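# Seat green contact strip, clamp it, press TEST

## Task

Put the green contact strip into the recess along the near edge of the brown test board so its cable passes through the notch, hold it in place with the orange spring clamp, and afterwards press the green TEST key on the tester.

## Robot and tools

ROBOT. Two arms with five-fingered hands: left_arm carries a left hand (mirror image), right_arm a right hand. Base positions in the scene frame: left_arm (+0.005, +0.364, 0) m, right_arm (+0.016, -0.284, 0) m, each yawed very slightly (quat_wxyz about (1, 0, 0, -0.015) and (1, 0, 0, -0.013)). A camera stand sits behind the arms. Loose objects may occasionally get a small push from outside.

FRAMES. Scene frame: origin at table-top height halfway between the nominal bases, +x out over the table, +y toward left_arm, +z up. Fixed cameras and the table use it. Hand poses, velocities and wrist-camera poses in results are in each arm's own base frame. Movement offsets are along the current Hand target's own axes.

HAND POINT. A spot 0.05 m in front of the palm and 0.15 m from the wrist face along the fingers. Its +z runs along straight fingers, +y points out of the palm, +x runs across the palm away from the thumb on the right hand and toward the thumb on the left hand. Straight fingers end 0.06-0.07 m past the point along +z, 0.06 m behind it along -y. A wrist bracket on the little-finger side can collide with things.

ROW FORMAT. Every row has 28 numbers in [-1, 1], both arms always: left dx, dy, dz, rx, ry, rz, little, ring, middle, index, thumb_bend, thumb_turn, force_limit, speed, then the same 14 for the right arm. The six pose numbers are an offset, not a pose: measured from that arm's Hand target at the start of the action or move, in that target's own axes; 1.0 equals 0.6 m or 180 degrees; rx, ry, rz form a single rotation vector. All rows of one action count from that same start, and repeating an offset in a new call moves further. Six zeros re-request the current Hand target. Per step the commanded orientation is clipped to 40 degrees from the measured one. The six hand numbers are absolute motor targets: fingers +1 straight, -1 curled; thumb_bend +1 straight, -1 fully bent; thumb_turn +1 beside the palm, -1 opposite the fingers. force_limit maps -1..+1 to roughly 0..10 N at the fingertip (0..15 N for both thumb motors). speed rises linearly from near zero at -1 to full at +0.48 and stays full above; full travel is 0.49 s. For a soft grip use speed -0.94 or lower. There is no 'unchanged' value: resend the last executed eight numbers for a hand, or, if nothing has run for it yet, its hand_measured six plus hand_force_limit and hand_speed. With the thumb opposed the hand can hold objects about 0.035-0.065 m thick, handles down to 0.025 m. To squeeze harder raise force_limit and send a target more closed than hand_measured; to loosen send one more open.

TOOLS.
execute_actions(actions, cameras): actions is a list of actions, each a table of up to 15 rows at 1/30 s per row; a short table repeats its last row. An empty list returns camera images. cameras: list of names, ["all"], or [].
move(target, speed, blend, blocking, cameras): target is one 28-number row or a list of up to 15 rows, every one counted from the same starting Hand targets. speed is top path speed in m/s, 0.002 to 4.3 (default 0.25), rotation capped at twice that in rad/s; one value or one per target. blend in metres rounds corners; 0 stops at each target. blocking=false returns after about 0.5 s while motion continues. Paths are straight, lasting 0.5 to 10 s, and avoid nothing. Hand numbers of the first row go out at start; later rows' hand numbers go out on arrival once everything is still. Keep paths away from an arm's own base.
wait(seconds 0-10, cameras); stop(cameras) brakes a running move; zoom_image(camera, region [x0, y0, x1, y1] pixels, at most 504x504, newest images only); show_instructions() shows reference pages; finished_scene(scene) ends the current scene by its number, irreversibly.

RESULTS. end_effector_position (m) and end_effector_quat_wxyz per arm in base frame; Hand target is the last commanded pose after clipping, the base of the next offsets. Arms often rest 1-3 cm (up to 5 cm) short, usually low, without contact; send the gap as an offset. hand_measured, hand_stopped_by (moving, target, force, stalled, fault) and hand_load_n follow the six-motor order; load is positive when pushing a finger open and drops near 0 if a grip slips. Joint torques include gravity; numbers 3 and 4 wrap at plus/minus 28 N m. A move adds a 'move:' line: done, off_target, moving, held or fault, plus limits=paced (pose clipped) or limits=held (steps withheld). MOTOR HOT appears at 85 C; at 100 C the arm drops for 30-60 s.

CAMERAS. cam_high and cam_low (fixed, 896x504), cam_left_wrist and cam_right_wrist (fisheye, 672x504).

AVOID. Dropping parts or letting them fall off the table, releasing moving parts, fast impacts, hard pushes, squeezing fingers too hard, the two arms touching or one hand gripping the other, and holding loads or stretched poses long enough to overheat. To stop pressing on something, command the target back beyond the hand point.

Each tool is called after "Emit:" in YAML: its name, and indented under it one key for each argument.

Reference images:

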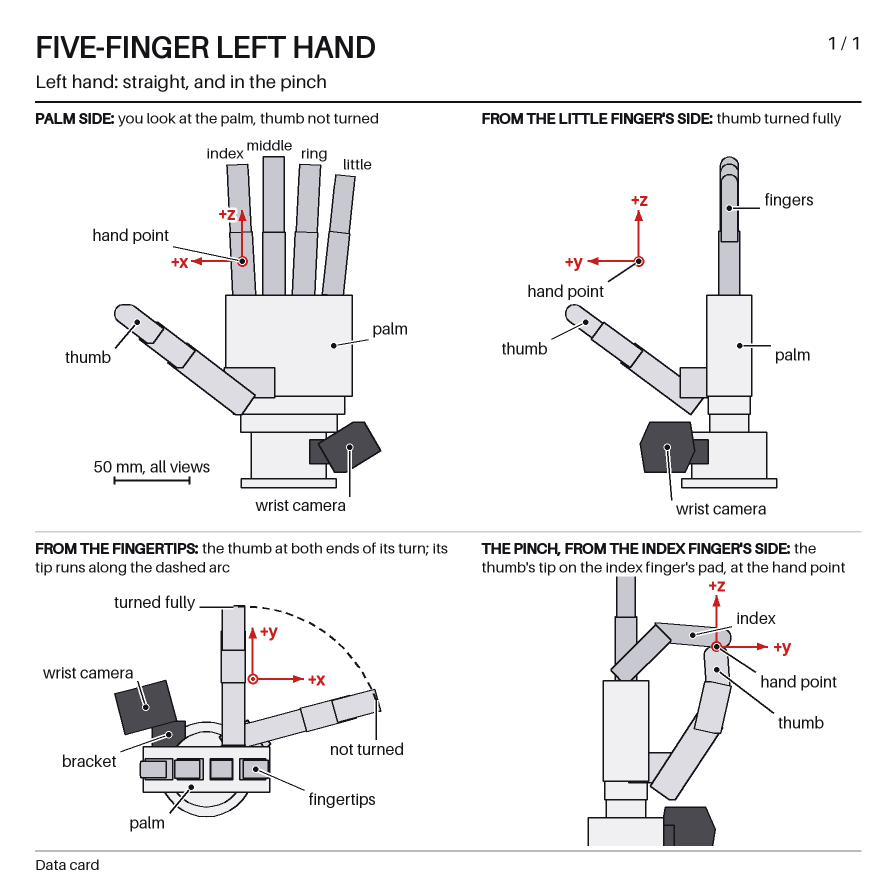

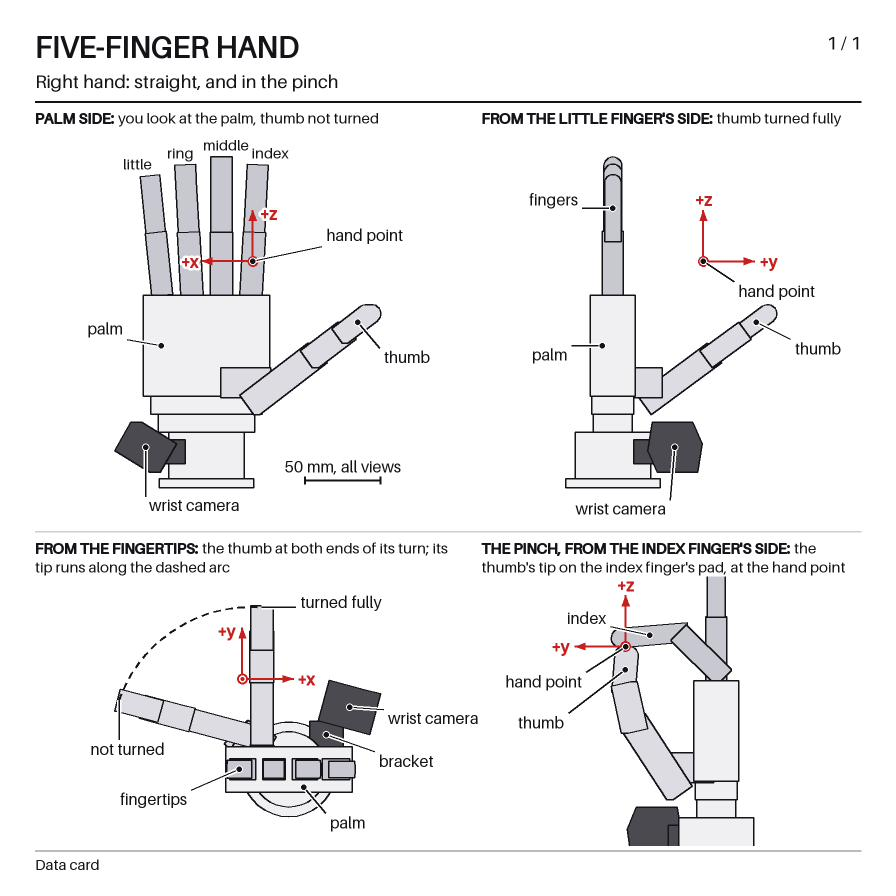

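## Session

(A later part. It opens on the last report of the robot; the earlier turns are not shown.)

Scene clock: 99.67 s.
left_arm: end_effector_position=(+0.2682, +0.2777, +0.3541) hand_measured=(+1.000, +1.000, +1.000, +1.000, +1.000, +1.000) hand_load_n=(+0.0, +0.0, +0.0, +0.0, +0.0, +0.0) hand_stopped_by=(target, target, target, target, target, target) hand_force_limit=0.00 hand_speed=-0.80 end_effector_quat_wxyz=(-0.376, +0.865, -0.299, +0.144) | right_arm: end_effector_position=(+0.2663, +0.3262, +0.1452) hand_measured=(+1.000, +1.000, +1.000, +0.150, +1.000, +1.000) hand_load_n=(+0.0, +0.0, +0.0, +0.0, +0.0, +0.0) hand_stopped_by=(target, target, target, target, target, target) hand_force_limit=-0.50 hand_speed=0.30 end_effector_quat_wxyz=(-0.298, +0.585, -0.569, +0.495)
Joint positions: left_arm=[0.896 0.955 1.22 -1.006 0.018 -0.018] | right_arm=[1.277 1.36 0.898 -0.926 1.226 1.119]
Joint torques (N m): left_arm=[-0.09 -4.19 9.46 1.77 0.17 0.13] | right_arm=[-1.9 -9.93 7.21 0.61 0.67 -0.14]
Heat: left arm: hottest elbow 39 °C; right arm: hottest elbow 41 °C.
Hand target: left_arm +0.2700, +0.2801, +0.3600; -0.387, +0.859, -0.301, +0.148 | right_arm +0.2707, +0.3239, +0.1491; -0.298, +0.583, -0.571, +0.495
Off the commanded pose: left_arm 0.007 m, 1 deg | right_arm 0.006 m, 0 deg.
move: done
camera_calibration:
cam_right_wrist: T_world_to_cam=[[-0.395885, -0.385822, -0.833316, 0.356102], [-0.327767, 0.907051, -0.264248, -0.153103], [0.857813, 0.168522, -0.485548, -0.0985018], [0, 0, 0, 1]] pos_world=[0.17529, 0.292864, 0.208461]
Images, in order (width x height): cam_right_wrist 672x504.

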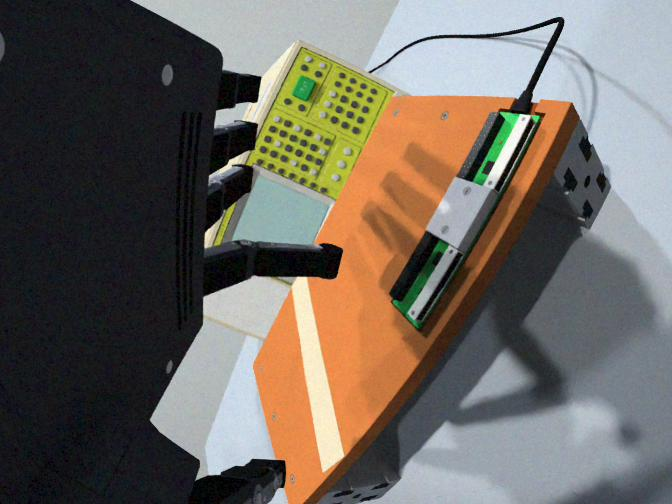

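Emit:
move:
  target: [0,0,0,0,0,0,1,1,1,1,1,1,0,-0.8,-0.0135,0.0327,0.0110,0,0,0,1,1,1,0.15,1,1,-0.5,0.3]
  speed: 0.08
  cameras: ["cam_right_wrist"]

Emit:
zoom_image:
  camera: "cam_right_wrist"
  region: [300, 170, 480, 350]

Scene clock: 101.70 s.
left_arm: end_effector_position=(+0.2682, +0.2777, +0.3541) hand_measured=(+1.000, +1.000, +1.000, +1.000, +1.000, +1.000) hand_load_n=(+0.0, +0.0, +0.0, +0.0, +0.0, -0.5) hand_stopped_by=(target, target, target, target, target, target) hand_force_limit=0.00 hand_speed=-0.80 end_effector_quat_wxyz=(-0.376, +0.865, -0.299, +0.144) | right_arm: end_effector_position=(+0.2664, +0.3266, +0.1261) hand_measured=(+1.000, +1.000, +1.000, +0.150, +1.000, +1.000) hand_load_n=(+0.0, +0.0, +0.0, +0.0, +0.0, +0.0) hand_stopped_by=(target, target, target, target, target, target) hand_force_limit=-0.50 hand_speed=0.30 end_effector_quat_wxyz=(-0.299, +0.585, -0.569, +0.494)
Joint positions: left_arm=[0.896 0.955 1.22 -1.006 0.018 -0.018] | right_arm=[1.277 1.387 0.867 -0.866 1.226 1.119]
Joint torques (N m): left_arm=[-0.15 -4.13 9.48 1.77 0.17 0.13] | right_arm=[-1.38 -9.23 7.3 0.61 0.69 -0.1]
Heat: left arm: hottest elbow 39 °C; right arm: hottest elbow 41 °C.
Hand target: left_arm +0.2700, +0.2801, +0.3600; -0.387, +0.859, -0.301, +0.148 | right_arm +0.2706, +0.3268, +0.1271; -0.298, +0.583, -0.571, +0.495
Off the commanded pose: left_arm 0.007 m, 1 deg | right_arm 0.004 m, 0 deg.
move: done
camera_calibration:
cam_right_wrist: T_world_to_cam=[[-0.39554, -0.383941, -0.834348, 0.339802], [-0.32786, 0.907605, -0.262223, -0.158851], [0.857937, 0.16983, -0.484873, -0.108475], [0, 0, 0, 1]] pos_world=[0.175389, 0.29306, 0.189263]
Images, in order (width x height): cam_right_wrist 672x504.

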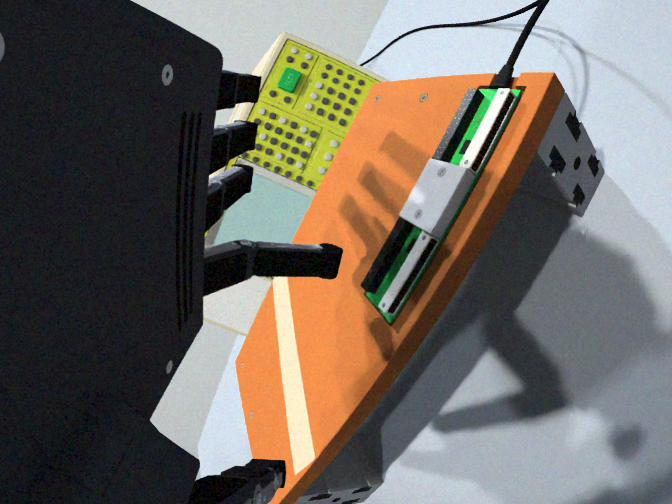

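Scaled by 2.800 from the camera's 672x504 image, which has a finer 960x720 frame.

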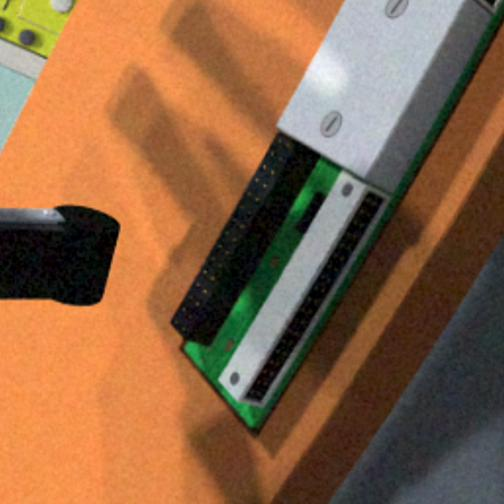

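Emit:
move:
  target:
    - [0,0,0,0,0,0,1,1,1,1,1,1,0,-0.8,-0.0041,0.0160,0.0058,0,0,0,1,1,1,0.15,1,1,-0.5,-0.5]
    - [0,0,0,0,0,0,1,1,1,1,1,1,0,-0.8,-0.0041,0.0160,0.0058,0,0,0,1,1,1,0.04,1,1,-0.5,-0.8]
  speed: 0.05
  cameras: ["cam_right_wrist"]

Emit:
zoom_image:
  camera: "cam_right_wrist"
  region: [300, 170, 480, 350]

Scene clock: 103.47 s.
left_arm: end_effector_position=(+0.2682, +0.2777, +0.3541) hand_measured=(+1.000, +1.000, +1.000, +1.000, +1.000, +1.000) hand_load_n=(+0.0, +0.0, +0.0, +0.0, +0.0, +0.0) hand_stopped_by=(target, target, target, target, target, target) hand_force_limit=0.00 hand_speed=-0.80 end_effector_quat_wxyz=(-0.376, +0.865, -0.299, +0.144) | right_arm: end_effector_position=(+0.2665, +0.3270, +0.1169) hand_measured=(+1.000, +1.000, +1.000, +0.040, +1.000, +1.000) hand_load_n=(+0.0, +0.0, +0.0, +0.0, +0.0, +0.0) hand_stopped_by=(target, target, target, target, target, target) hand_force_limit=-0.50 hand_speed=-0.80 end_effector_quat_wxyz=(-0.300, +0.584, -0.570, +0.494)
Joint positions: left_arm=[0.896 0.955 1.22 -1.006 0.018 -0.018] | right_arm=[1.277 1.4 0.853 -0.834 1.226 1.119]
Joint torques (N m): left_arm=[-0.09 -4.13 9.48 1.76 0.17 0.13] | right_arm=[-1.55 -9.05 7.06 0.66 0.69 -0.1]
Heat: left arm: hottest elbow 39 °C; right arm: hottest elbow 41 °C.
Hand target: left_arm +0.2700, +0.2801, +0.3600; -0.387, +0.859, -0.301, +0.148 | right_arm +0.2706, +0.3269, +0.1167; -0.298, +0.583, -0.571, +0.495
Off the commanded pose: left_arm 0.007 m, 1 deg | right_arm 0.004 m, 0 deg.
move: done
camera_calibration:
cam_right_wrist: T_world_to_cam=[[-0.394621, -0.381261, -0.836011, 0.331465], [-0.327623, 0.908432, -0.259642, -0.162299], [0.858451, 0.171436, -0.483396, -0.113993], [0, 0, 0, 1]] pos_world=[0.175487, 0.293355, 0.179865]
Images, in order (width x height): cam_right_wrist 672x504.

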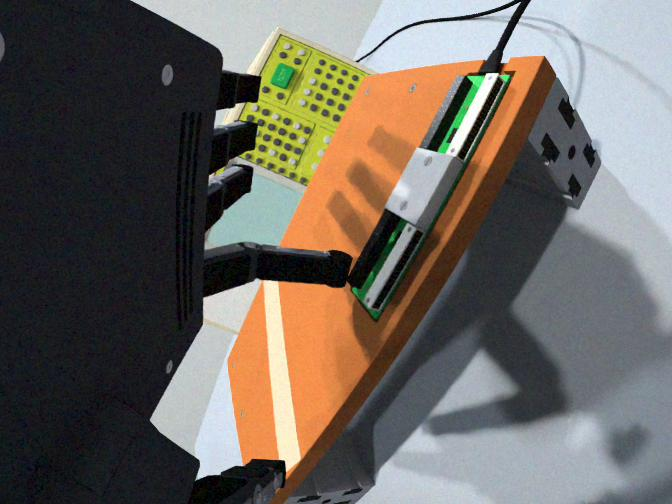

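Scaled by 2.800 from the camera's 672x504 image, which has a finer 960x720 frame.

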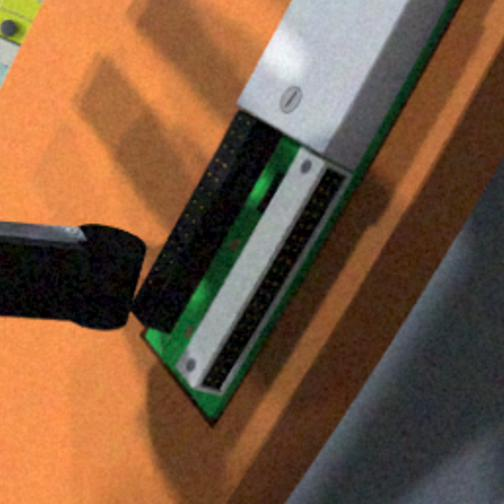

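Emit:
move:
  target: [0,0,0,0,0,0,1,1,1,1,1,1,0,-0.8,0,0,0,0,0,0,1,1,1,-0.01,1,1,-0.6,-0.8]
  speed: 0.05
  cameras: ["cam_right_wrist"]

Emit:
zoom_image:
  camera: "cam_right_wrist"
  region: [300, 170, 480, 350]

Scene clock: 104.13 s.
left_arm: end_effector_position=(+0.2682, +0.2777, +0.3541) hand_measured=(+1.000, +1.000, +1.000, +1.000, +1.000, +1.000) hand_load_n=(+0.0, +0.0, -0.5, +0.0, +0.0, -0.5) hand_stopped_by=(target, target, target, target, target, target) hand_force_limit=0.00 hand_speed=-0.80 end_effector_quat_wxyz=(-0.376, +0.865, -0.299, +0.144) | right_arm: end_effector_position=(+0.2665, +0.3270, +0.1169) hand_measured=(+1.000, +1.000, +1.000, -0.010, +1.000, +1.000) hand_load_n=(+0.0, +0.0, +0.0, +0.0, +0.0, -0.5) hand_stopped_by=(target, target, target, target, target, target) hand_force_limit=-0.60 hand_speed=-0.80 end_effector_quat_wxyz=(-0.300, +0.584, -0.570, +0.494)
Joint positions: left_arm=[0.896 0.955 1.22 -1.006 0.018 -0.018] | right_arm=[1.277 1.4 0.853 -0.834 1.226 1.119]
Joint torques (N m): left_arm=[-0.15 -4.19 9.47 1.77 0.17 0.12] | right_arm=[-1.55 -8.94 7.05 0.59 0.7 -0.1]
Heat: left arm: hottest elbow 39 °C; right arm: hottest elbow 41 °C.
Hand target: left_arm +0.2700, +0.2801, +0.3600; -0.387, +0.859, -0.301, +0.148 | right_arm +0.2706, +0.3269, +0.1167; -0.298, +0.583, -0.571, +0.495
Off the commanded pose: left_arm 0.007 m, 1 deg | right_arm 0.004 m, 0 deg.
move: done
camera_calibration:
cam_right_wrist: T_world_to_cam=[[-0.394621, -0.381261, -0.836011, 0.331465], [-0.327623, 0.908432, -0.259642, -0.162299], [0.858451, 0.171436, -0.483396, -0.113993], [0, 0, 0, 1]] pos_world=[0.175487, 0.293355, 0.179865]
Images, in order (width x height): cam_right_wrist 672x504.

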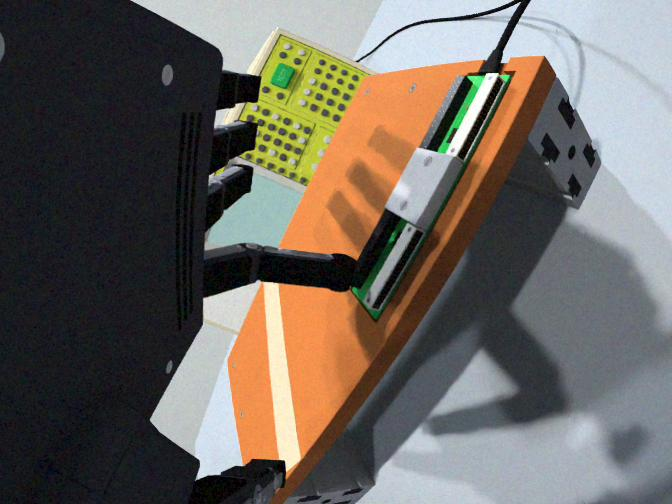

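Scaled by 2.800 from the camera's 672x504 image, which has a finer 960x720 frame.

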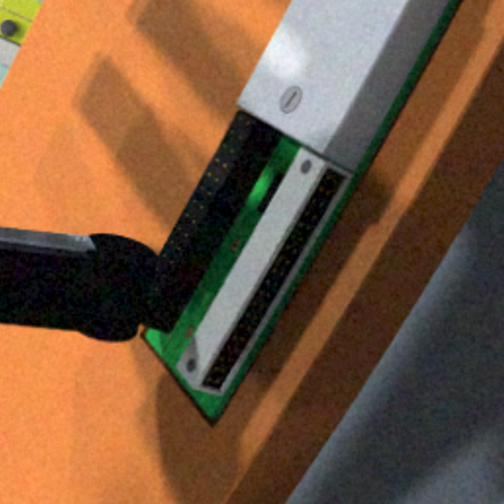

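Emit:
move:
  target: [0,0,0,0,0,0,1,1,1,1,1,1,0,-0.8,0,0,0,0,0,0,1,1,1,-0.05,1,1,-0.4,-0.8]
  speed: 0.05
  cameras: ["cam_right_wrist"]

Emit:
zoom_image:
  camera: "cam_right_wrist"
  region: [300, 170, 480, 350]

Scene clock: 104.80 s.
left_arm: end_effector_position=(+0.2682, +0.2777, +0.3541) hand_measured=(+1.000, +1.000, +1.000, +1.000, +1.000, +1.000) hand_load_n=(+0.0, +0.0, +0.0, -0.5, +0.0, -0.5) hand_stopped_by=(target, target, target, target, target, target) hand_force_limit=0.00 hand_speed=-0.80 end_effector_quat_wxyz=(-0.376, +0.865, -0.299, +0.144) | right_arm: end_effector_position=(+0.2665, +0.3270, +0.1169) hand_measured=(+1.000, +1.000, +1.000, -0.050, +1.000, +1.000) hand_load_n=(+0.0, +0.0, +0.0, +0.0, +0.0, +0.0) hand_stopped_by=(target, target, target, target, target, target) hand_force_limit=-0.40 hand_speed=-0.80 end_effector_quat_wxyz=(-0.300, +0.584, -0.570, +0.494)
Joint positions: left_arm=[0.896 0.955 1.22 -1.006 0.018 -0.018] | right_arm=[1.277 1.4 0.853 -0.834 1.226 1.119]
Joint torques (N m): left_arm=[-0.15 -4.19 9.47 1.77 0.17 0.13] | right_arm=[-1.67 -9.05 7.06 0.64 0.68 -0.1]
Heat: left arm: hottest elbow 39 °C; right arm: hottest elbow 41 °C.
Hand target: left_arm +0.2700, +0.2801, +0.3600; -0.387, +0.859, -0.301, +0.148 | right_arm +0.2706, +0.3269, +0.1167; -0.298, +0.583, -0.571, +0.495
Off the commanded pose: left_arm 0.007 m, 1 deg | right_arm 0.004 m, 0 deg.
move: done
camera_calibration:
cam_right_wrist: T_world_to_cam=[[-0.394621, -0.381261, -0.836011, 0.331465], [-0.327623, 0.908432, -0.259642, -0.162299], [0.858451, 0.171436, -0.483396, -0.113993], [0, 0, 0, 1]] pos_world=[0.175487, 0.293355, 0.179865]
Images, in order (width x height): cam_right_wrist 672x504.

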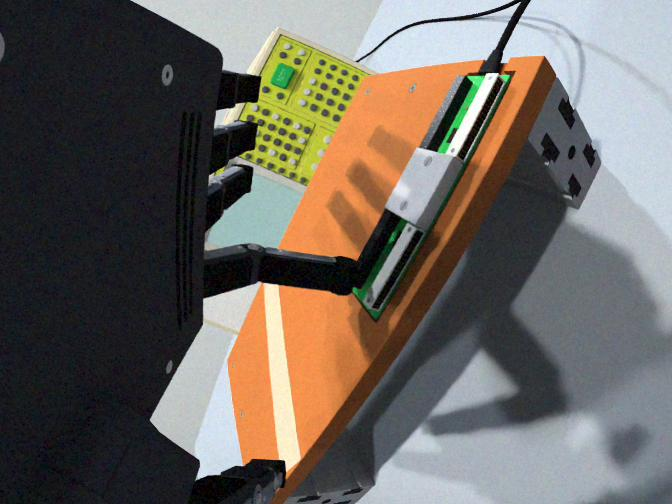

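Scaled by 2.800 from the camera's 672x504 image, which has a finer 960x720 frame.

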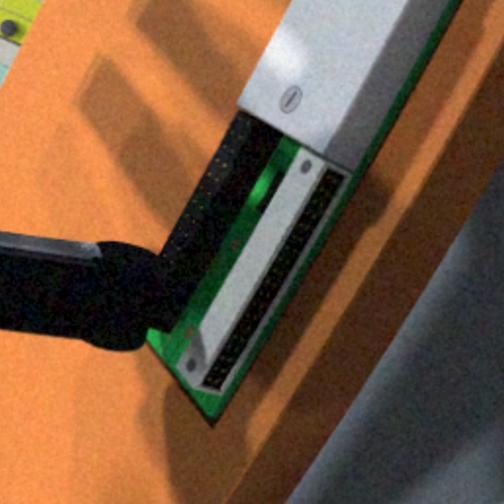

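Emit:
move:
  target:
    - [0,0,0,0,0,0,1,1,1,1,1,1,0,-0.8,0,0,0,0,0,0,1,1,1,0.15,1,1,-0.4,-0.2]
    - [0,0,0,0,0,0,1,1,1,1,1,1,0,-0.8,-0.0016,0.0061,0.0022,0,0,0,1,1,1,0.15,1,1,-0.4,-0.2]
    - [0,0,0,0,0,0,1,1,1,1,1,1,0,-0.8,-0.0016,0.0061,0.0022,0,0,0,1,1,1,0.03,1,1,-0.4,-0.8]
  speed: 0.05
  cameras: ["cam_right_wrist"]

Emit:
zoom_image:
  camera: "cam_right_wrist"
  region: [300, 170, 480, 350]

Scene clock: 107.17 s.
left_arm: end_effector_position=(+0.2682, +0.2777, +0.3541) hand_measured=(+1.000, +1.000, +1.000, +1.000, +1.000, +1.000) hand_load_n=(+0.0, +0.0, +0.0, +0.0, -0.5, +0.0) hand_stopped_by=(target, target, target, target, target, target) hand_force_limit=0.00 hand_speed=-0.80 end_effector_quat_wxyz=(-0.376, +0.865, -0.299, +0.144) | right_arm: end_effector_position=(+0.2675, +0.3274, +0.1142) hand_measured=(+1.000, +1.000, +1.000, +0.030, +1.000, +1.000) hand_load_n=(+0.0, +0.0, +0.0, +1.5, -0.5, +0.0) hand_stopped_by=(target, target, target, target, target, target) hand_force_limit=-0.40 hand_speed=-0.80 end_effector_quat_wxyz=(-0.302, +0.582, -0.570, +0.494)
Joint positions: left_arm=[0.896 0.955 1.22 -1.006 0.018 -0.018] | right_arm=[1.276 1.406 0.848 -0.819 1.229 1.119]
Joint torques (N m): left_arm=[-0.09 -4.13 9.47 1.76 0.17 0.13] | right_arm=[-1.61 -8.76 6.97 0.46 0.55 -0.09]
Heat: left arm: hottest elbow 39 °C; right arm: hottest elbow 41 °C.
Hand target: left_arm +0.2700, +0.2801, +0.3600; -0.387, +0.859, -0.301, +0.148 | right_arm +0.2706, +0.3268, +0.1126; -0.298, +0.583, -0.571, +0.495
Off the commanded pose: left_arm 0.007 m, 1 deg | right_arm 0.003 m, 0 deg.
move: done
camera_calibration:
cam_right_wrist: T_world_to_cam=[[-0.391096, -0.37788, -0.839197, 0.327965], [-0.324987, 0.909786, -0.25821, -0.164374], [0.861062, 0.171743, -0.478619, -0.117452], [0, 0, 0, 1]] pos_world=[0.17598, 0.293648, 0.176569]
Images, in order (width x height): cam_right_wrist 672x504.

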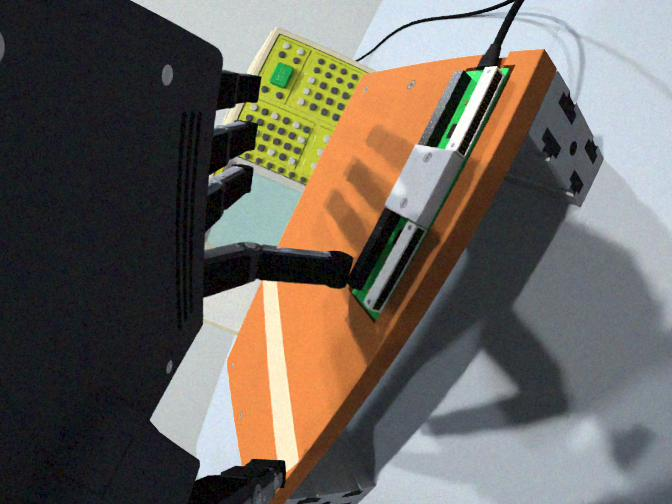

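Scaled by 2.800 from the camera's 672x504 image, which has a finer 960x720 frame.

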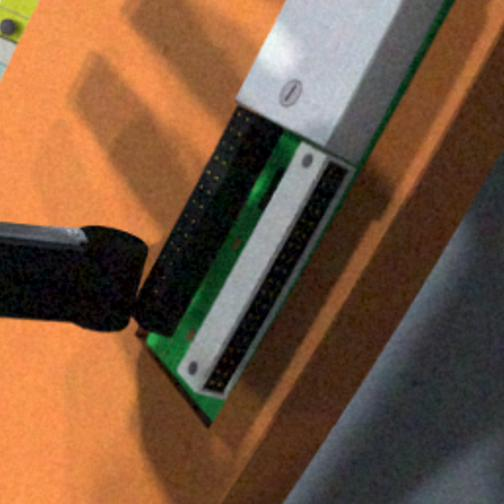

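Emit:
move:
  target:
    - [0,0,0,0,0,0,1,1,1,1,1,1,0,-0.8,0,0,0,0,0,0,1,1,1,0.01,1,1,-0.4,-0.85]
    - [0,0,0,0,0,0,1,1,1,1,1,1,0,-0.8,0,0,0,0,0,0,1,1,1,0.15,1,1,-0.4,0]
    - [0,0,0,0,0,0,1,1,1,1,1,1,0,-0.8,0.0079,-0.0304,-0.0111,0,0,0,1,1,1,0.15,1,1,-0.4,0]
  speed: 0.08
  cameras: ["cam_right_wrist"]

Emit:
zoom_image:
  camera: "cam_right_wrist"
  region: [330, 200, 460, 330]

Emit:
zoom_image:
  camera: "cam_right_wrist"
  region: [430, 50, 560, 180]

Scene clock: 110.23 s.
left_arm: end_effector_position=(+0.2682, +0.2777, +0.3541) hand_measured=(+1.000, +1.000, +1.000, +1.000, +1.000, +1.000) hand_load_n=(+0.0, +0.0, +0.0, +0.0, +0.0, -0.5) hand_stopped_by=(target, target, target, target, target, target) hand_force_limit=0.00 hand_speed=-0.80 end_effector_quat_wxyz=(-0.376, +0.865, -0.299, +0.144) | right_arm: end_effector_position=(+0.2643, +0.3185, +0.1163) hand_measured=(+1.000, +1.000, +1.000, +0.150, +1.000, +1.000) hand_load_n=(+0.0, +0.0, +0.0, +0.0, +0.0, +0.0) hand_stopped_by=(target, target, target, target, target, target) hand_force_limit=-0.40 hand_speed=0.00 end_effector_quat_wxyz=(-0.289, +0.590, -0.564, +0.500)
Joint positions: left_arm=[0.896 0.955 1.22 -1.006 0.018 -0.018] | right_arm=[1.276 1.393 0.846 -0.866 1.226 1.119]
Joint torques (N m): left_arm=[-0.15 -4.13 9.47 1.74 0.17 0.13] | right_arm=[-1.55 -10.75 9.1 -0.12 0.68 -0.11]
Heat: left arm: hottest elbow 39 °C; right arm: hottest elbow 41 °C.
Hand target: left_arm +0.2700, +0.2801, +0.3600; -0.387, +0.859, -0.301, +0.148 | right_arm +0.2706, +0.3267, +0.1324; -0.298, +0.583, -0.571, +0.495
Off the commanded pose: left_arm 0.007 m, 1 deg | right_arm 0.019 m, 2 deg.
move: off_target (right_arm)
camera_calibration:
cam_right_wrist: T_world_to_cam=[[-0.401957, -0.4049, -0.821271, 0.334512], [-0.329109, 0.900867, -0.283066, -0.149894], [0.85447, 0.156507, -0.495366, -0.103659], [0, 0, 0, 1]] pos_world=[0.173702, 0.286702, 0.180946]
Images, in order (width x height): cam_right_wrist 672x504.

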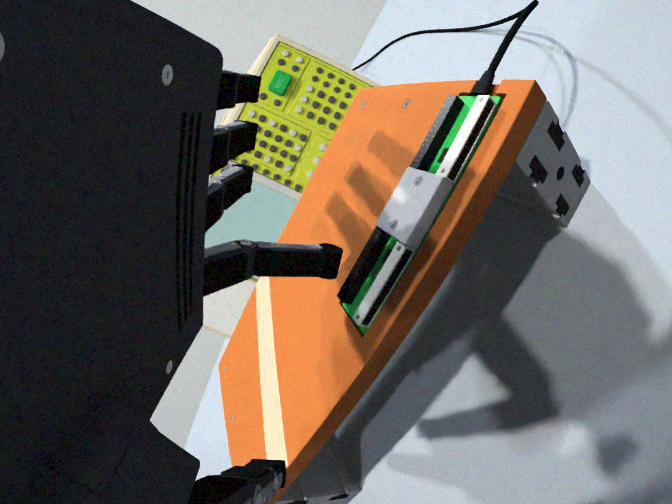

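Scaled by 3.877 from the camera's 672x504 image, which has a finer 960x720 frame.

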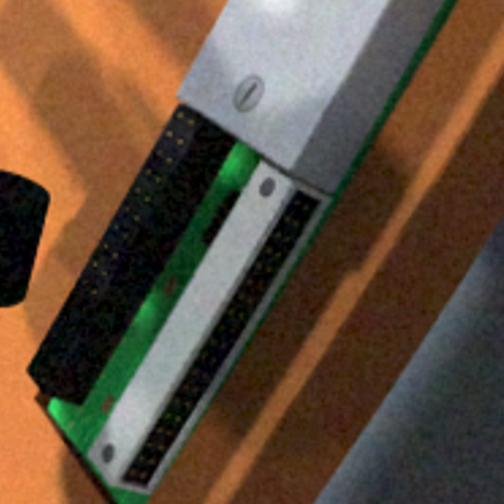

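Scaled by 3.877 from the camera's 672x504 image, which has a finer 960x720 frame.

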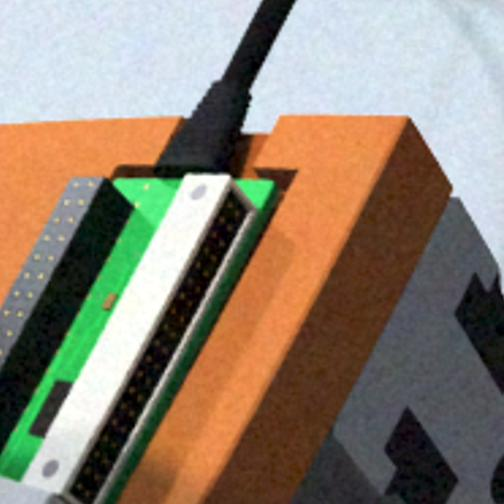

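Emit:
move:
  target:
    - [0,0,0,0,0,0,1,1,1,1,1,1,0,-0.8,0.0474,-0.1825,-0.0664,0,0,0,1,1,1,0.15,1,1,-0.4,0]
    - [0,0,0,0,0,0,1,1,1,1,1,1,0,-0.8,-0.2551,-0.2637,-0.1472,0.0624,-0.2722,-0.1529,1,1,0.2,0.3,1,-1,0.2,0.2]
    - [0,0,0,0,0,0,1,1,1,1,1,1,0,-0.8,-0.5844,-0.1017,-0.1747,0.1040,-0.4536,-0.2549,1,1,0.2,0.3,1,-1,0.2,0.2]
  speed: 0.28
  blend: [0.04,0.06,0]
  cameras: ["all"]

Emit:
zoom_image:
  camera: "cam_high"
  region: [400, 170, 460, 230]

Emit:
zoom_image:
  camera: "cam_right_wrist"
  region: [280, 60, 640, 400]

Scene clock: 119.33 s.
left_arm: end_effector_position=(+0.2682, +0.2777, +0.3541) hand_measured=(+1.000, +1.000, +1.000, +1.000, +1.000, +1.000) hand_load_n=(+0.0, +0.0, +0.0, +0.0, +0.0, +0.0) hand_stopped_by=(target, target, target, target, target, target) hand_force_limit=0.00 hand_speed=-0.80 end_effector_quat_wxyz=(-0.376, +0.865, -0.299, +0.144) | right_arm: end_effector_position=(+0.2281, +0.6806, +0.1050) hand_measured=(+1.000, +1.000, +0.200, +0.300, +1.000, -1.000) hand_load_n=(+0.0, +0.0, +0.0, +0.0, +0.0, +0.0) hand_stopped_by=(target, target, target, target, target, target) hand_force_limit=0.20 hand_speed=0.20 end_effector_quat_wxyz=(-0.448, +0.880, +0.081, +0.134)
Joint positions: left_arm=[0.896 0.955 1.22 -1.006 0.018 -0.018] | right_arm=[1.213 1.849 1.406 -0.16 -0.131 -0.473]
Joint torques (N m): left_arm=[-0.21 -4.13 9.47 1.76 0.16 0.13] | right_arm=[-1.96 -17.9 12.12 1.36 -0.05 -0.15]
Heat: left arm: hottest elbow 39 °C; right arm: hottest elbow 42 °C.
Hand target: left_arm +0.2700, +0.2801, +0.3600; -0.387, +0.859, -0.301, +0.148 | right_arm +0.2472, +0.6969, +0.1400; -0.470, +0.865, +0.084, +0.153
Off the commanded pose: left_arm 0.007 m, 1 deg | right_arm 0.043 m, 4 deg.
move: off_target (right_arm); blend cut to 0 m at target 2; target 2's new numbers were sent with right_arm's hand 0.039 m and 3 deg from that target
camera_calibration:
cam_left_wrist: T_world_to_cam=[[0.598378, 0.32102, 0.734091, -0.511146], [0.356333, -0.927251, 0.115032, 0.134907], [0.717614, 0.192749, -0.669237, 0.0991375], [0, 0, 0, 1]] pos_world=[0.186644, 0.270072, 0.426056]
cam_right_wrist: T_world_to_cam=[[0.469422, -0.568768, -0.675386, 0.354775], [-0.859607, -0.469183, -0.202346, 0.553732], [-0.201791, 0.675551, -0.709162, -0.22483], [0, 0, 0, 1]] pos_world=[0.264083, 0.613471, 0.192214]

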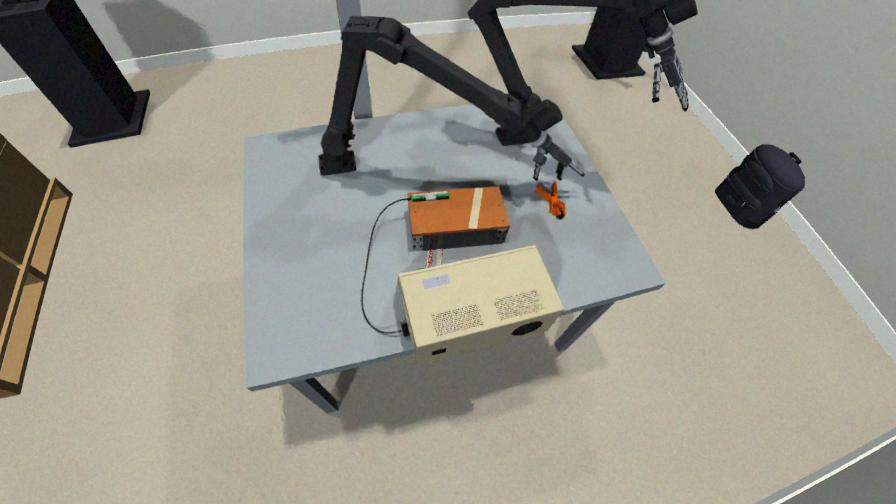

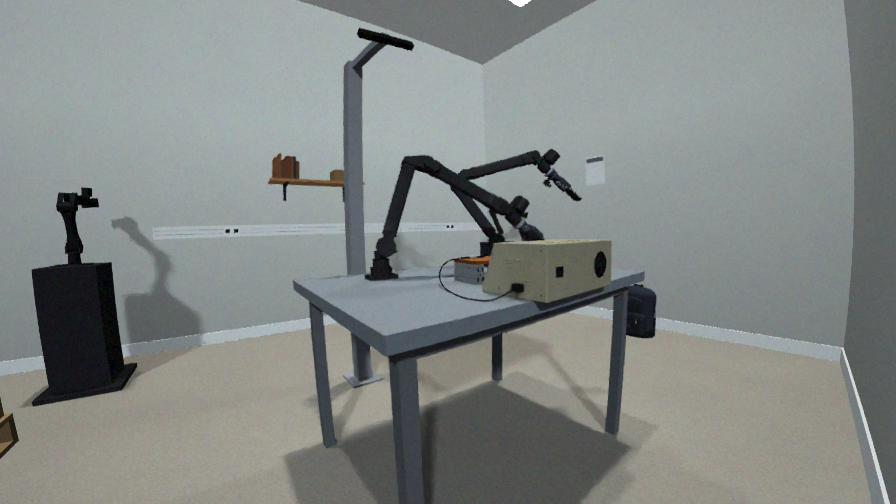

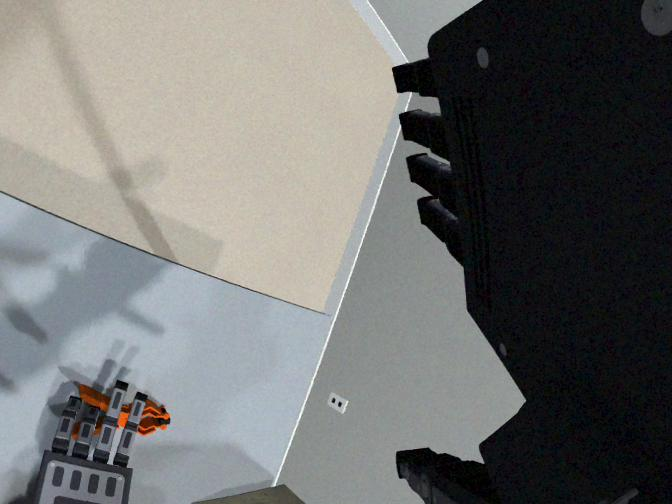

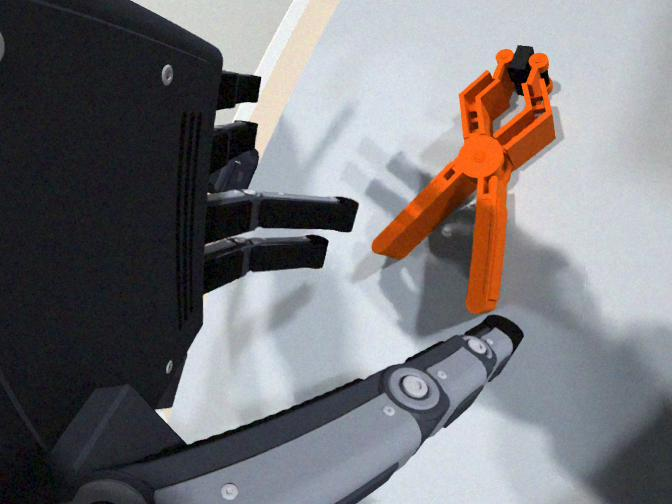

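Scaled by 8.400 from the camera's 896x504 image, which has a finer 1280x720 frame.

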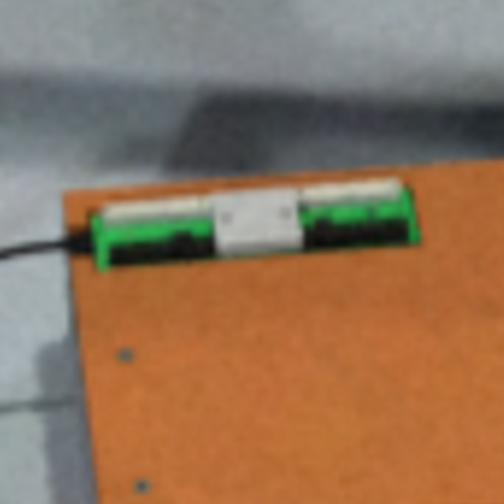

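Scaled by 1.400 from the camera's 672x504 image, which has a finer 960x720 frame.

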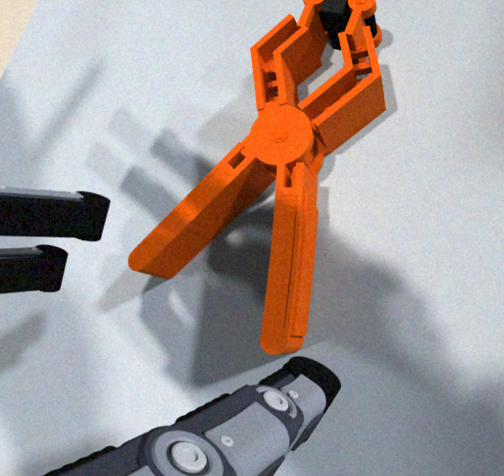

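Emit:
move:
  target: [0,0,0,0,0,0,1,1,1,1,1,1,0,-0.8,-0.0127,0.0603,0.0452,0.0038,-0.0087,-0.0057,1,1,0.2,0.3,1,-1,0.2,0.2]
  speed: 0.1
  cameras: ["cam_right_wrist"]

Emit:
zoom_image:
  camera: "cam_right_wrist"
  region: [280, 20, 600, 360]

Scene clock: 135.93 s.
left_arm: end_effector_position=(+0.2682, +0.2777, +0.3541) hand_measured=(+1.000, +1.000, +1.000, +1.000, +1.000, +1.000) hand_load_n=(+0.0, +0.0, +0.0, +0.0, +0.0, +0.0) hand_stopped_by=(target, target, target, target, target, target) hand_force_limit=0.00 hand_speed=-0.80 end_effector_quat_wxyz=(-0.376, +0.865, -0.299, +0.144) | right_arm: end_effector_position=(+0.2396, +0.6888, +0.0726) hand_measured=(+1.000, +1.000, +0.200, +0.300, +1.000, -1.000) hand_load_n=(+0.0, +0.0, +0.0, +0.0, +0.0, +0.0) hand_stopped_by=(target, target, target, target, target, target) hand_force_limit=0.20 hand_speed=0.20 end_effector_quat_wxyz=(-0.455, +0.876, +0.095, +0.128)
Joint positions: left_arm=[0.896 0.955 1.22 -1.006 0.018 -0.018] | right_arm=[1.193 1.915 1.406 -0.088 -0.176 -0.501]
Joint torques (N m): left_arm=[-0.15 -4.19 9.48 1.77 0.17 0.13] | right_arm=[-1.96 -18.37 10.02 2.11 -0.07 -0.19]
Heat: left arm: hottest elbow 39 °C; right arm: hottest elbow 42 °C.
Hand target: left_arm +0.2700, +0.2801, +0.3600; -0.387, +0.859, -0.301, +0.148 | right_arm +0.2554, +0.7000, +0.0948; -0.473, +0.864, +0.099, +0.144
Off the commanded pose: left_arm 0.007 m, 1 deg | right_arm 0.030 m, 3 deg.
move: off_target (right_arm)
camera_calibration:
cam_right_wrist: T_world_to_cam=[[0.488358, -0.545742, -0.680935, 0.312231], [-0.843585, -0.494934, -0.208338, 0.57524], [-0.223319, 0.67617, -0.702085, -0.246878], [0, 0, 0, 1]] pos_world=[0.277651, 0.622035, 0.159124]
Images, in order (width x height): cam_right_wrist 672x504.

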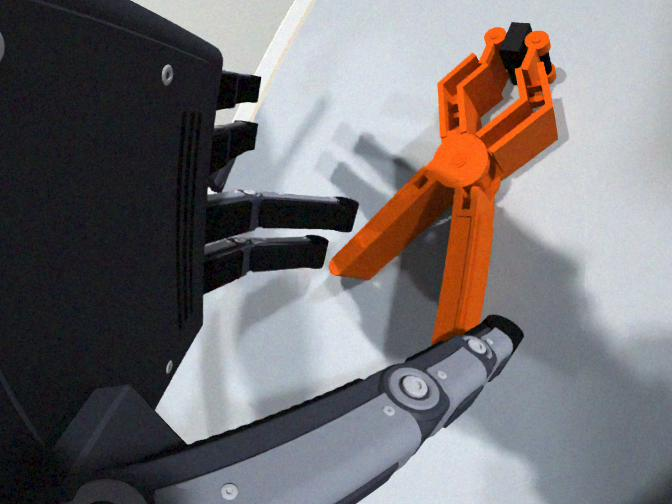

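Scaled by 1.482 from the camera's 672x504 image, which has a finer 960x720 frame.

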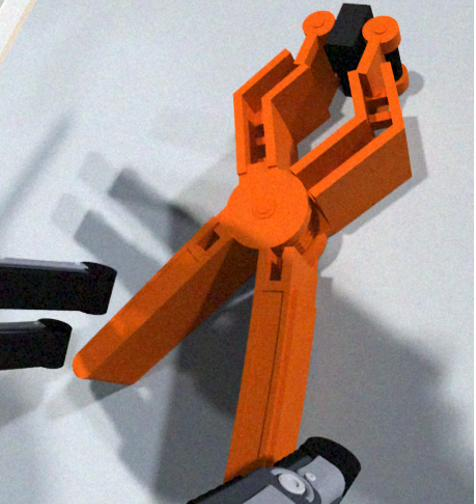

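Emit:
move:
  target: [0,0,0,0,0,0,1,1,1,1,1,1,0,-0.8,-0.0273,0.0532,0.0347,0,0,0,1,1,0.2,0.3,1,-1,0.2,-0.6]
  speed: 0.06
  cameras: ["cam_right_wrist"]

Emit:
zoom_image:
  camera: "cam_right_wrist"
  region: [280, 20, 600, 360]

Scene clock: 137.90 s.
left_arm: end_effector_position=(+0.2682, +0.2777, +0.3541) hand_measured=(+1.000, +1.000, +1.000, +1.000, +1.000, +1.000) hand_load_n=(+0.0, +0.0, +0.0, +0.0, -0.5, -0.5) hand_stopped_by=(target, target, target, target, target, target) hand_force_limit=0.00 hand_speed=-0.80 end_effector_quat_wxyz=(-0.376, +0.865, -0.299, +0.144) | right_arm: end_effector_position=(+0.2438, +0.6992, +0.0533) hand_measured=(+1.000, +1.000, +0.200, +0.300, +1.000, -1.000) hand_load_n=(+0.0, +0.0, +0.0, +0.5, +0.0, +0.0) hand_stopped_by=(target, target, target, target, target, target) hand_force_limit=0.20 hand_speed=-0.60 end_effector_quat_wxyz=(-0.470, +0.867, +0.096, +0.136)
Joint positions: left_arm=[0.896 0.955 1.22 -1.006 0.018 -0.018] | right_arm=[1.193 1.957 1.392 0.008 -0.176 -0.501]
Joint torques (N m): left_arm=[-0.09 -4.19 9.47 1.77 0.17 0.13] | right_arm=[-1.79 -18.08 7.9 2.1 0.01 -0.16]
Heat: left arm: hottest elbow 39 °C; right arm: hottest elbow 42 °C.
Hand target: left_arm +0.2700, +0.2801, +0.3600; -0.387, +0.859, -0.301, +0.148 | right_arm +0.2531, +0.7001, +0.0537; -0.473, +0.863, +0.099, +0.144
Off the commanded pose: left_arm 0.007 m, 1 deg | right_arm 0.009 m, 1 deg.
move: done
camera_calibration:
cam_right_wrist: T_world_to_cam=[[0.498936, -0.520081, -0.693238, 0.282751], [-0.840184, -0.486413, -0.239779, 0.574766], [-0.212495, 0.702082, -0.679652, -0.288505], [0, 0, 0, 1]] pos_world=[0.280529, 0.629181, 0.137748]
Images, in order (width x height): cam_right_wrist 672x504.

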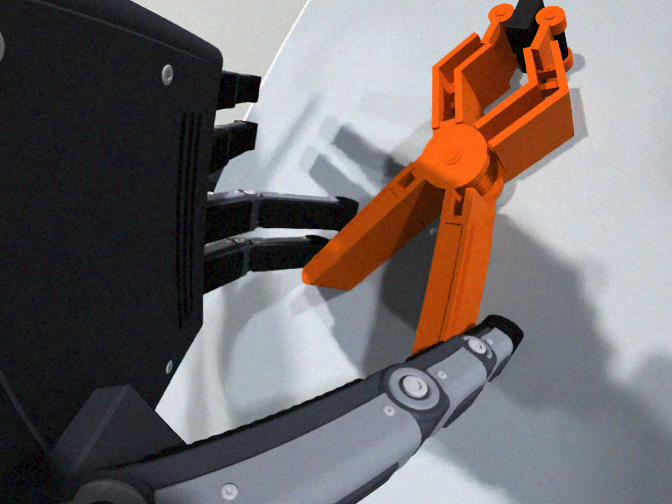

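Scaled by 1.482 from the camera's 672x504 image, which has a finer 960x720 frame.

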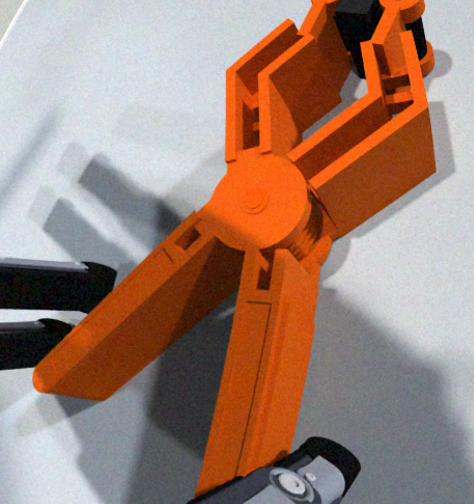

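Emit:
move:
  target:
    - [0,0,0,0,0,0,1,1,1,1,1,1,0,-0.8,0,0,0,0,0,0,1,1,0.2,-0.1,0.75,-1,-0.6,-0.6]
    - [0,0,0,0,0,0,1,1,1,1,1,1,0,-0.8,0,0,0,0,0,0,1,1,0.2,-0.3,0.6,-1,0.0,-0.6]
    - [0,0,0,0,0,0,1,1,1,1,1,1,0,-0.8,0,0,0,0,0,0,1,1,0.2,-0.35,0.5,-1,0.7,-0.4]
    - [0,0,0,0,0,0,1,1,1,1,1,1,0,-0.8,0,0,0,0,0,0,1,1,0.2,-0.4,0.4,-1,1.0,-0.4]
    - [0,0,0,0,0,0,1,1,1,1,1,1,0,-0.8,0,0,0,0,0,0,1,1,-0.2,-0.4,0.4,-1,-0.3,-0.6]
    - [0,0,0,0,0,0,1,1,1,1,1,1,0,-0.8,0,0,0,0,0,0,1,1,-0.2,-0.45,0.4,-1,0.5,-0.6]
  speed: 0.06
  cameras: ["cam_right_wrist"]

Scene clock: 141.50 s.
left_arm: end_effector_position=(+0.2682, +0.2777, +0.3541) hand_measured=(+1.000, +1.000, +1.000, +1.000, +1.000, +1.000) hand_load_n=(+0.0, +0.0, +0.0, +0.0, +0.0, +0.0) hand_stopped_by=(target, target, target, target, target, target) hand_force_limit=0.00 hand_speed=-0.80 end_effector_quat_wxyz=(-0.376, +0.865, -0.299, +0.144) | right_arm: end_effector_position=(+0.2438, +0.6991, +0.0527) hand_measured=(+1.000, +1.000, +0.020, +0.040, +0.450, -1.000) hand_load_n=(+0.0, +0.0, +4.5, +9.0, +15.5, -2.5) hand_stopped_by=(target, target, force, force, force, target) hand_force_limit=0.50 hand_speed=-0.60 end_effector_quat_wxyz=(-0.470, +0.867, +0.096, +0.136)
Joint positions: left_arm=[0.896 0.955 1.22 -1.006 0.018 -0.018] | right_arm=[1.193 1.958 1.392 0.008 -0.176 -0.501]
Joint torques (N m): left_arm=[-0.15 -4.13 9.47 1.77 0.17 0.13] | right_arm=[-1.49 -17.73 8.03 2.07 0.01 -0.16]
Heat: left arm: hottest elbow 39 °C; right arm: hottest elbow 42 °C.
Hand target: left_arm +0.2700, +0.2801, +0.3600; -0.387, +0.859, -0.301, +0.148 | right_arm +0.2531, +0.7000, +0.0535; -0.473, +0.864, +0.099, +0.144
Off the commanded pose: left_arm 0.007 m, 1 deg | right_arm 0.009 m, 1 deg.
move: done
camera_calibration:
cam_right_wrist: T_world_to_cam=[[0.498769, -0.52054, -0.693014, 0.28271], [-0.84023, -0.486608, -0.239219, 0.574706], [-0.212703, 0.701606, -0.680078, -0.28843], [0, 0, 0, 1]] pos_world=[0.280529, 0.629182, 0.137247]
Images, in order (width x height): cam_right_wrist 672x504.

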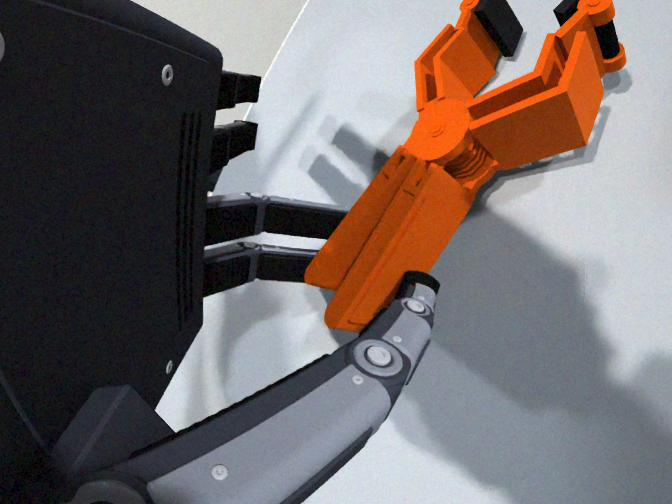

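Emit:
move:
  target:
    - [0,0,0,0,0,0,1,1,1,1,1,1,0,-0.8,0.0514,-0.1183,-0.0769,0,0,0,1,1,-0.2,-0.45,0.4,-1,0.5,-0.6]
    - [0,0,0,0,0,0,1,1,1,1,1,1,0,-0.8,0.1687,-0.1457,-0.3362,-0.1406,-0.0547,-0.0076,1,1,-0.2,-0.45,0.4,-1,0.5,-0.6]
    - [0,0,0,0,0,0,1,1,1,1,1,1,0,-0.8,0.1090,-0.0588,-0.5750,-0.4687,-0.1823,-0.0253,1,1,-0.2,-0.45,0.4,-1,0.5,-0.6]
    - [0,0,0,0,0,0,1,1,1,1,1,1,0,-0.8,-0.1887,0.1317,-0.7088,-0.4687,-0.1823,-0.0253,1,1,-0.2,-0.45,0.4,-1,0.5,-0.6]
  speed: [0.08,0.2,0.25,0.2]
  blend: [0.02,0.04,0.04,0]
  cameras: ["cam_high","cam_low","cam_right_wrist"]

Scene clock: 149.87 s.
left_arm: end_effector_position=(+0.2682, +0.2777, +0.3541) hand_measured=(+1.000, +1.000, +1.000, +1.000, +1.000, +1.000) hand_load_n=(+0.0, +0.0, +0.0, +0.0, +0.0, +0.0) hand_stopped_by=(target, target, target, target, target, target) hand_force_limit=0.00 hand_speed=-0.80 end_effector_quat_wxyz=(-0.376, +0.865, -0.299, +0.144) | right_arm: end_effector_position=(+0.1080, +0.2909, +0.1594) hand_measured=(+1.000, +1.000, +0.020, +0.040, +0.450, -1.000) hand_load_n=(+0.0, +0.0, +5.5, +9.0, +14.5, -3.5) hand_stopped_by=(target, target, force, force, force, target) hand_force_limit=0.50 hand_speed=-0.60 end_effector_quat_wxyz=(+0.233, +0.962, +0.138, -0.026)
Joint positions: left_arm=[0.896 0.955 1.22 -1.006 0.018 -0.018] | right_arm=[1.309 1.673 1.321 -1.674 0.132 -0.516]
Joint torques (N m): left_arm=[-0.09 -4.19 9.46 1.77 0.17 0.13] | right_arm=[0.15 -14.39 7.41 -1.35 0.15 0.19]
Heat: left arm: hottest elbow 39 °C; right arm: hottest elbow 43 °C.
Hand target: left_arm +0.2700, +0.2801, +0.3600; -0.387, +0.859, -0.301, +0.148 | right_arm +0.1046, +0.2947, +0.1698; +0.269, +0.954, +0.127, -0.038
Off the commanded pose: left_arm 0.007 m, 1 deg | right_arm 0.011 m, 5 deg.
joint sent to its limit (right arm) — joint 4 (wrist pitch), lower limit. The joint targets are off in orientation, not in position.
move: off_target (right_arm)
camera_calibration:
cam_right_wrist: T_world_to_cam=[[0.486364, -0.772822, 0.407671, 0.111141], [-0.804555, -0.21413, 0.553931, 0.0779785], [-0.340796, -0.597406, -0.725923, 0.440701], [0, 0, 0, 1]] pos_world=[0.158872, 0.365867, 0.231412]
Images, in order (width x height): cam_high 896x504, cam_low 896x504, cam_right_wrist 672x504.

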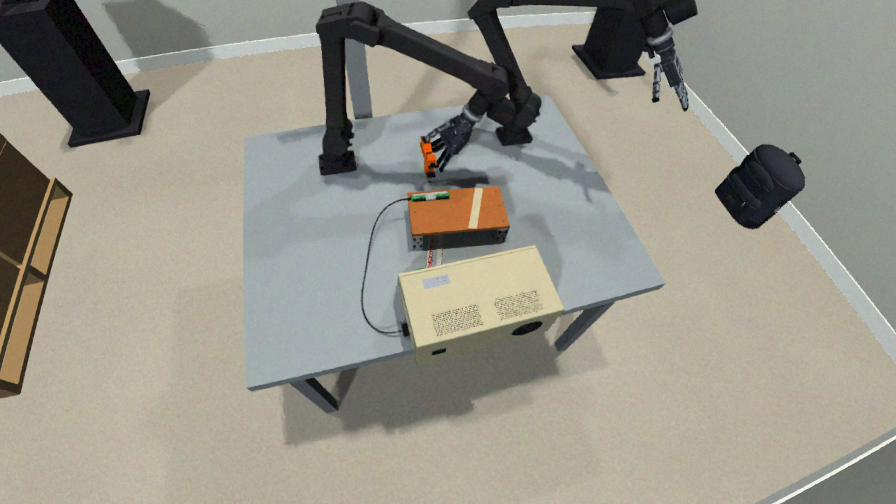

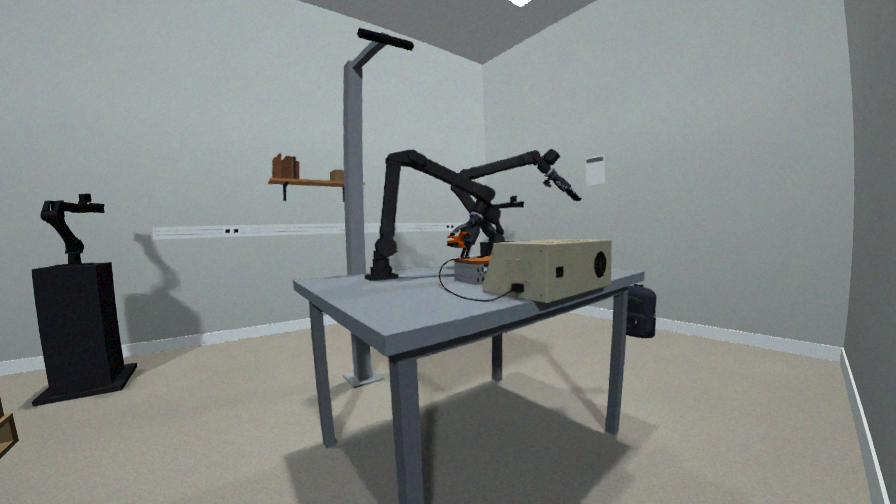

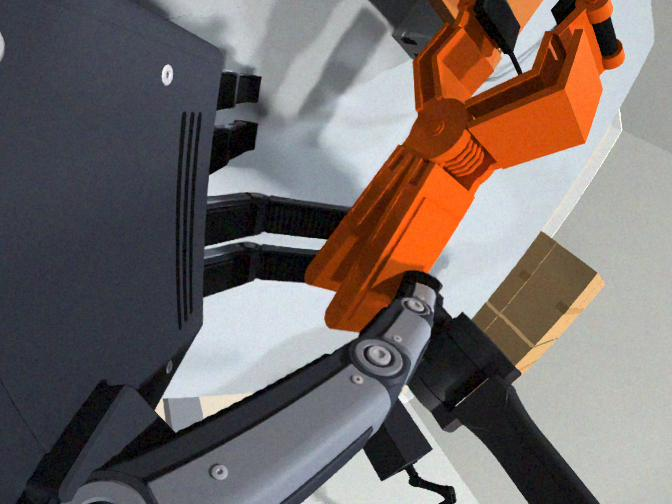

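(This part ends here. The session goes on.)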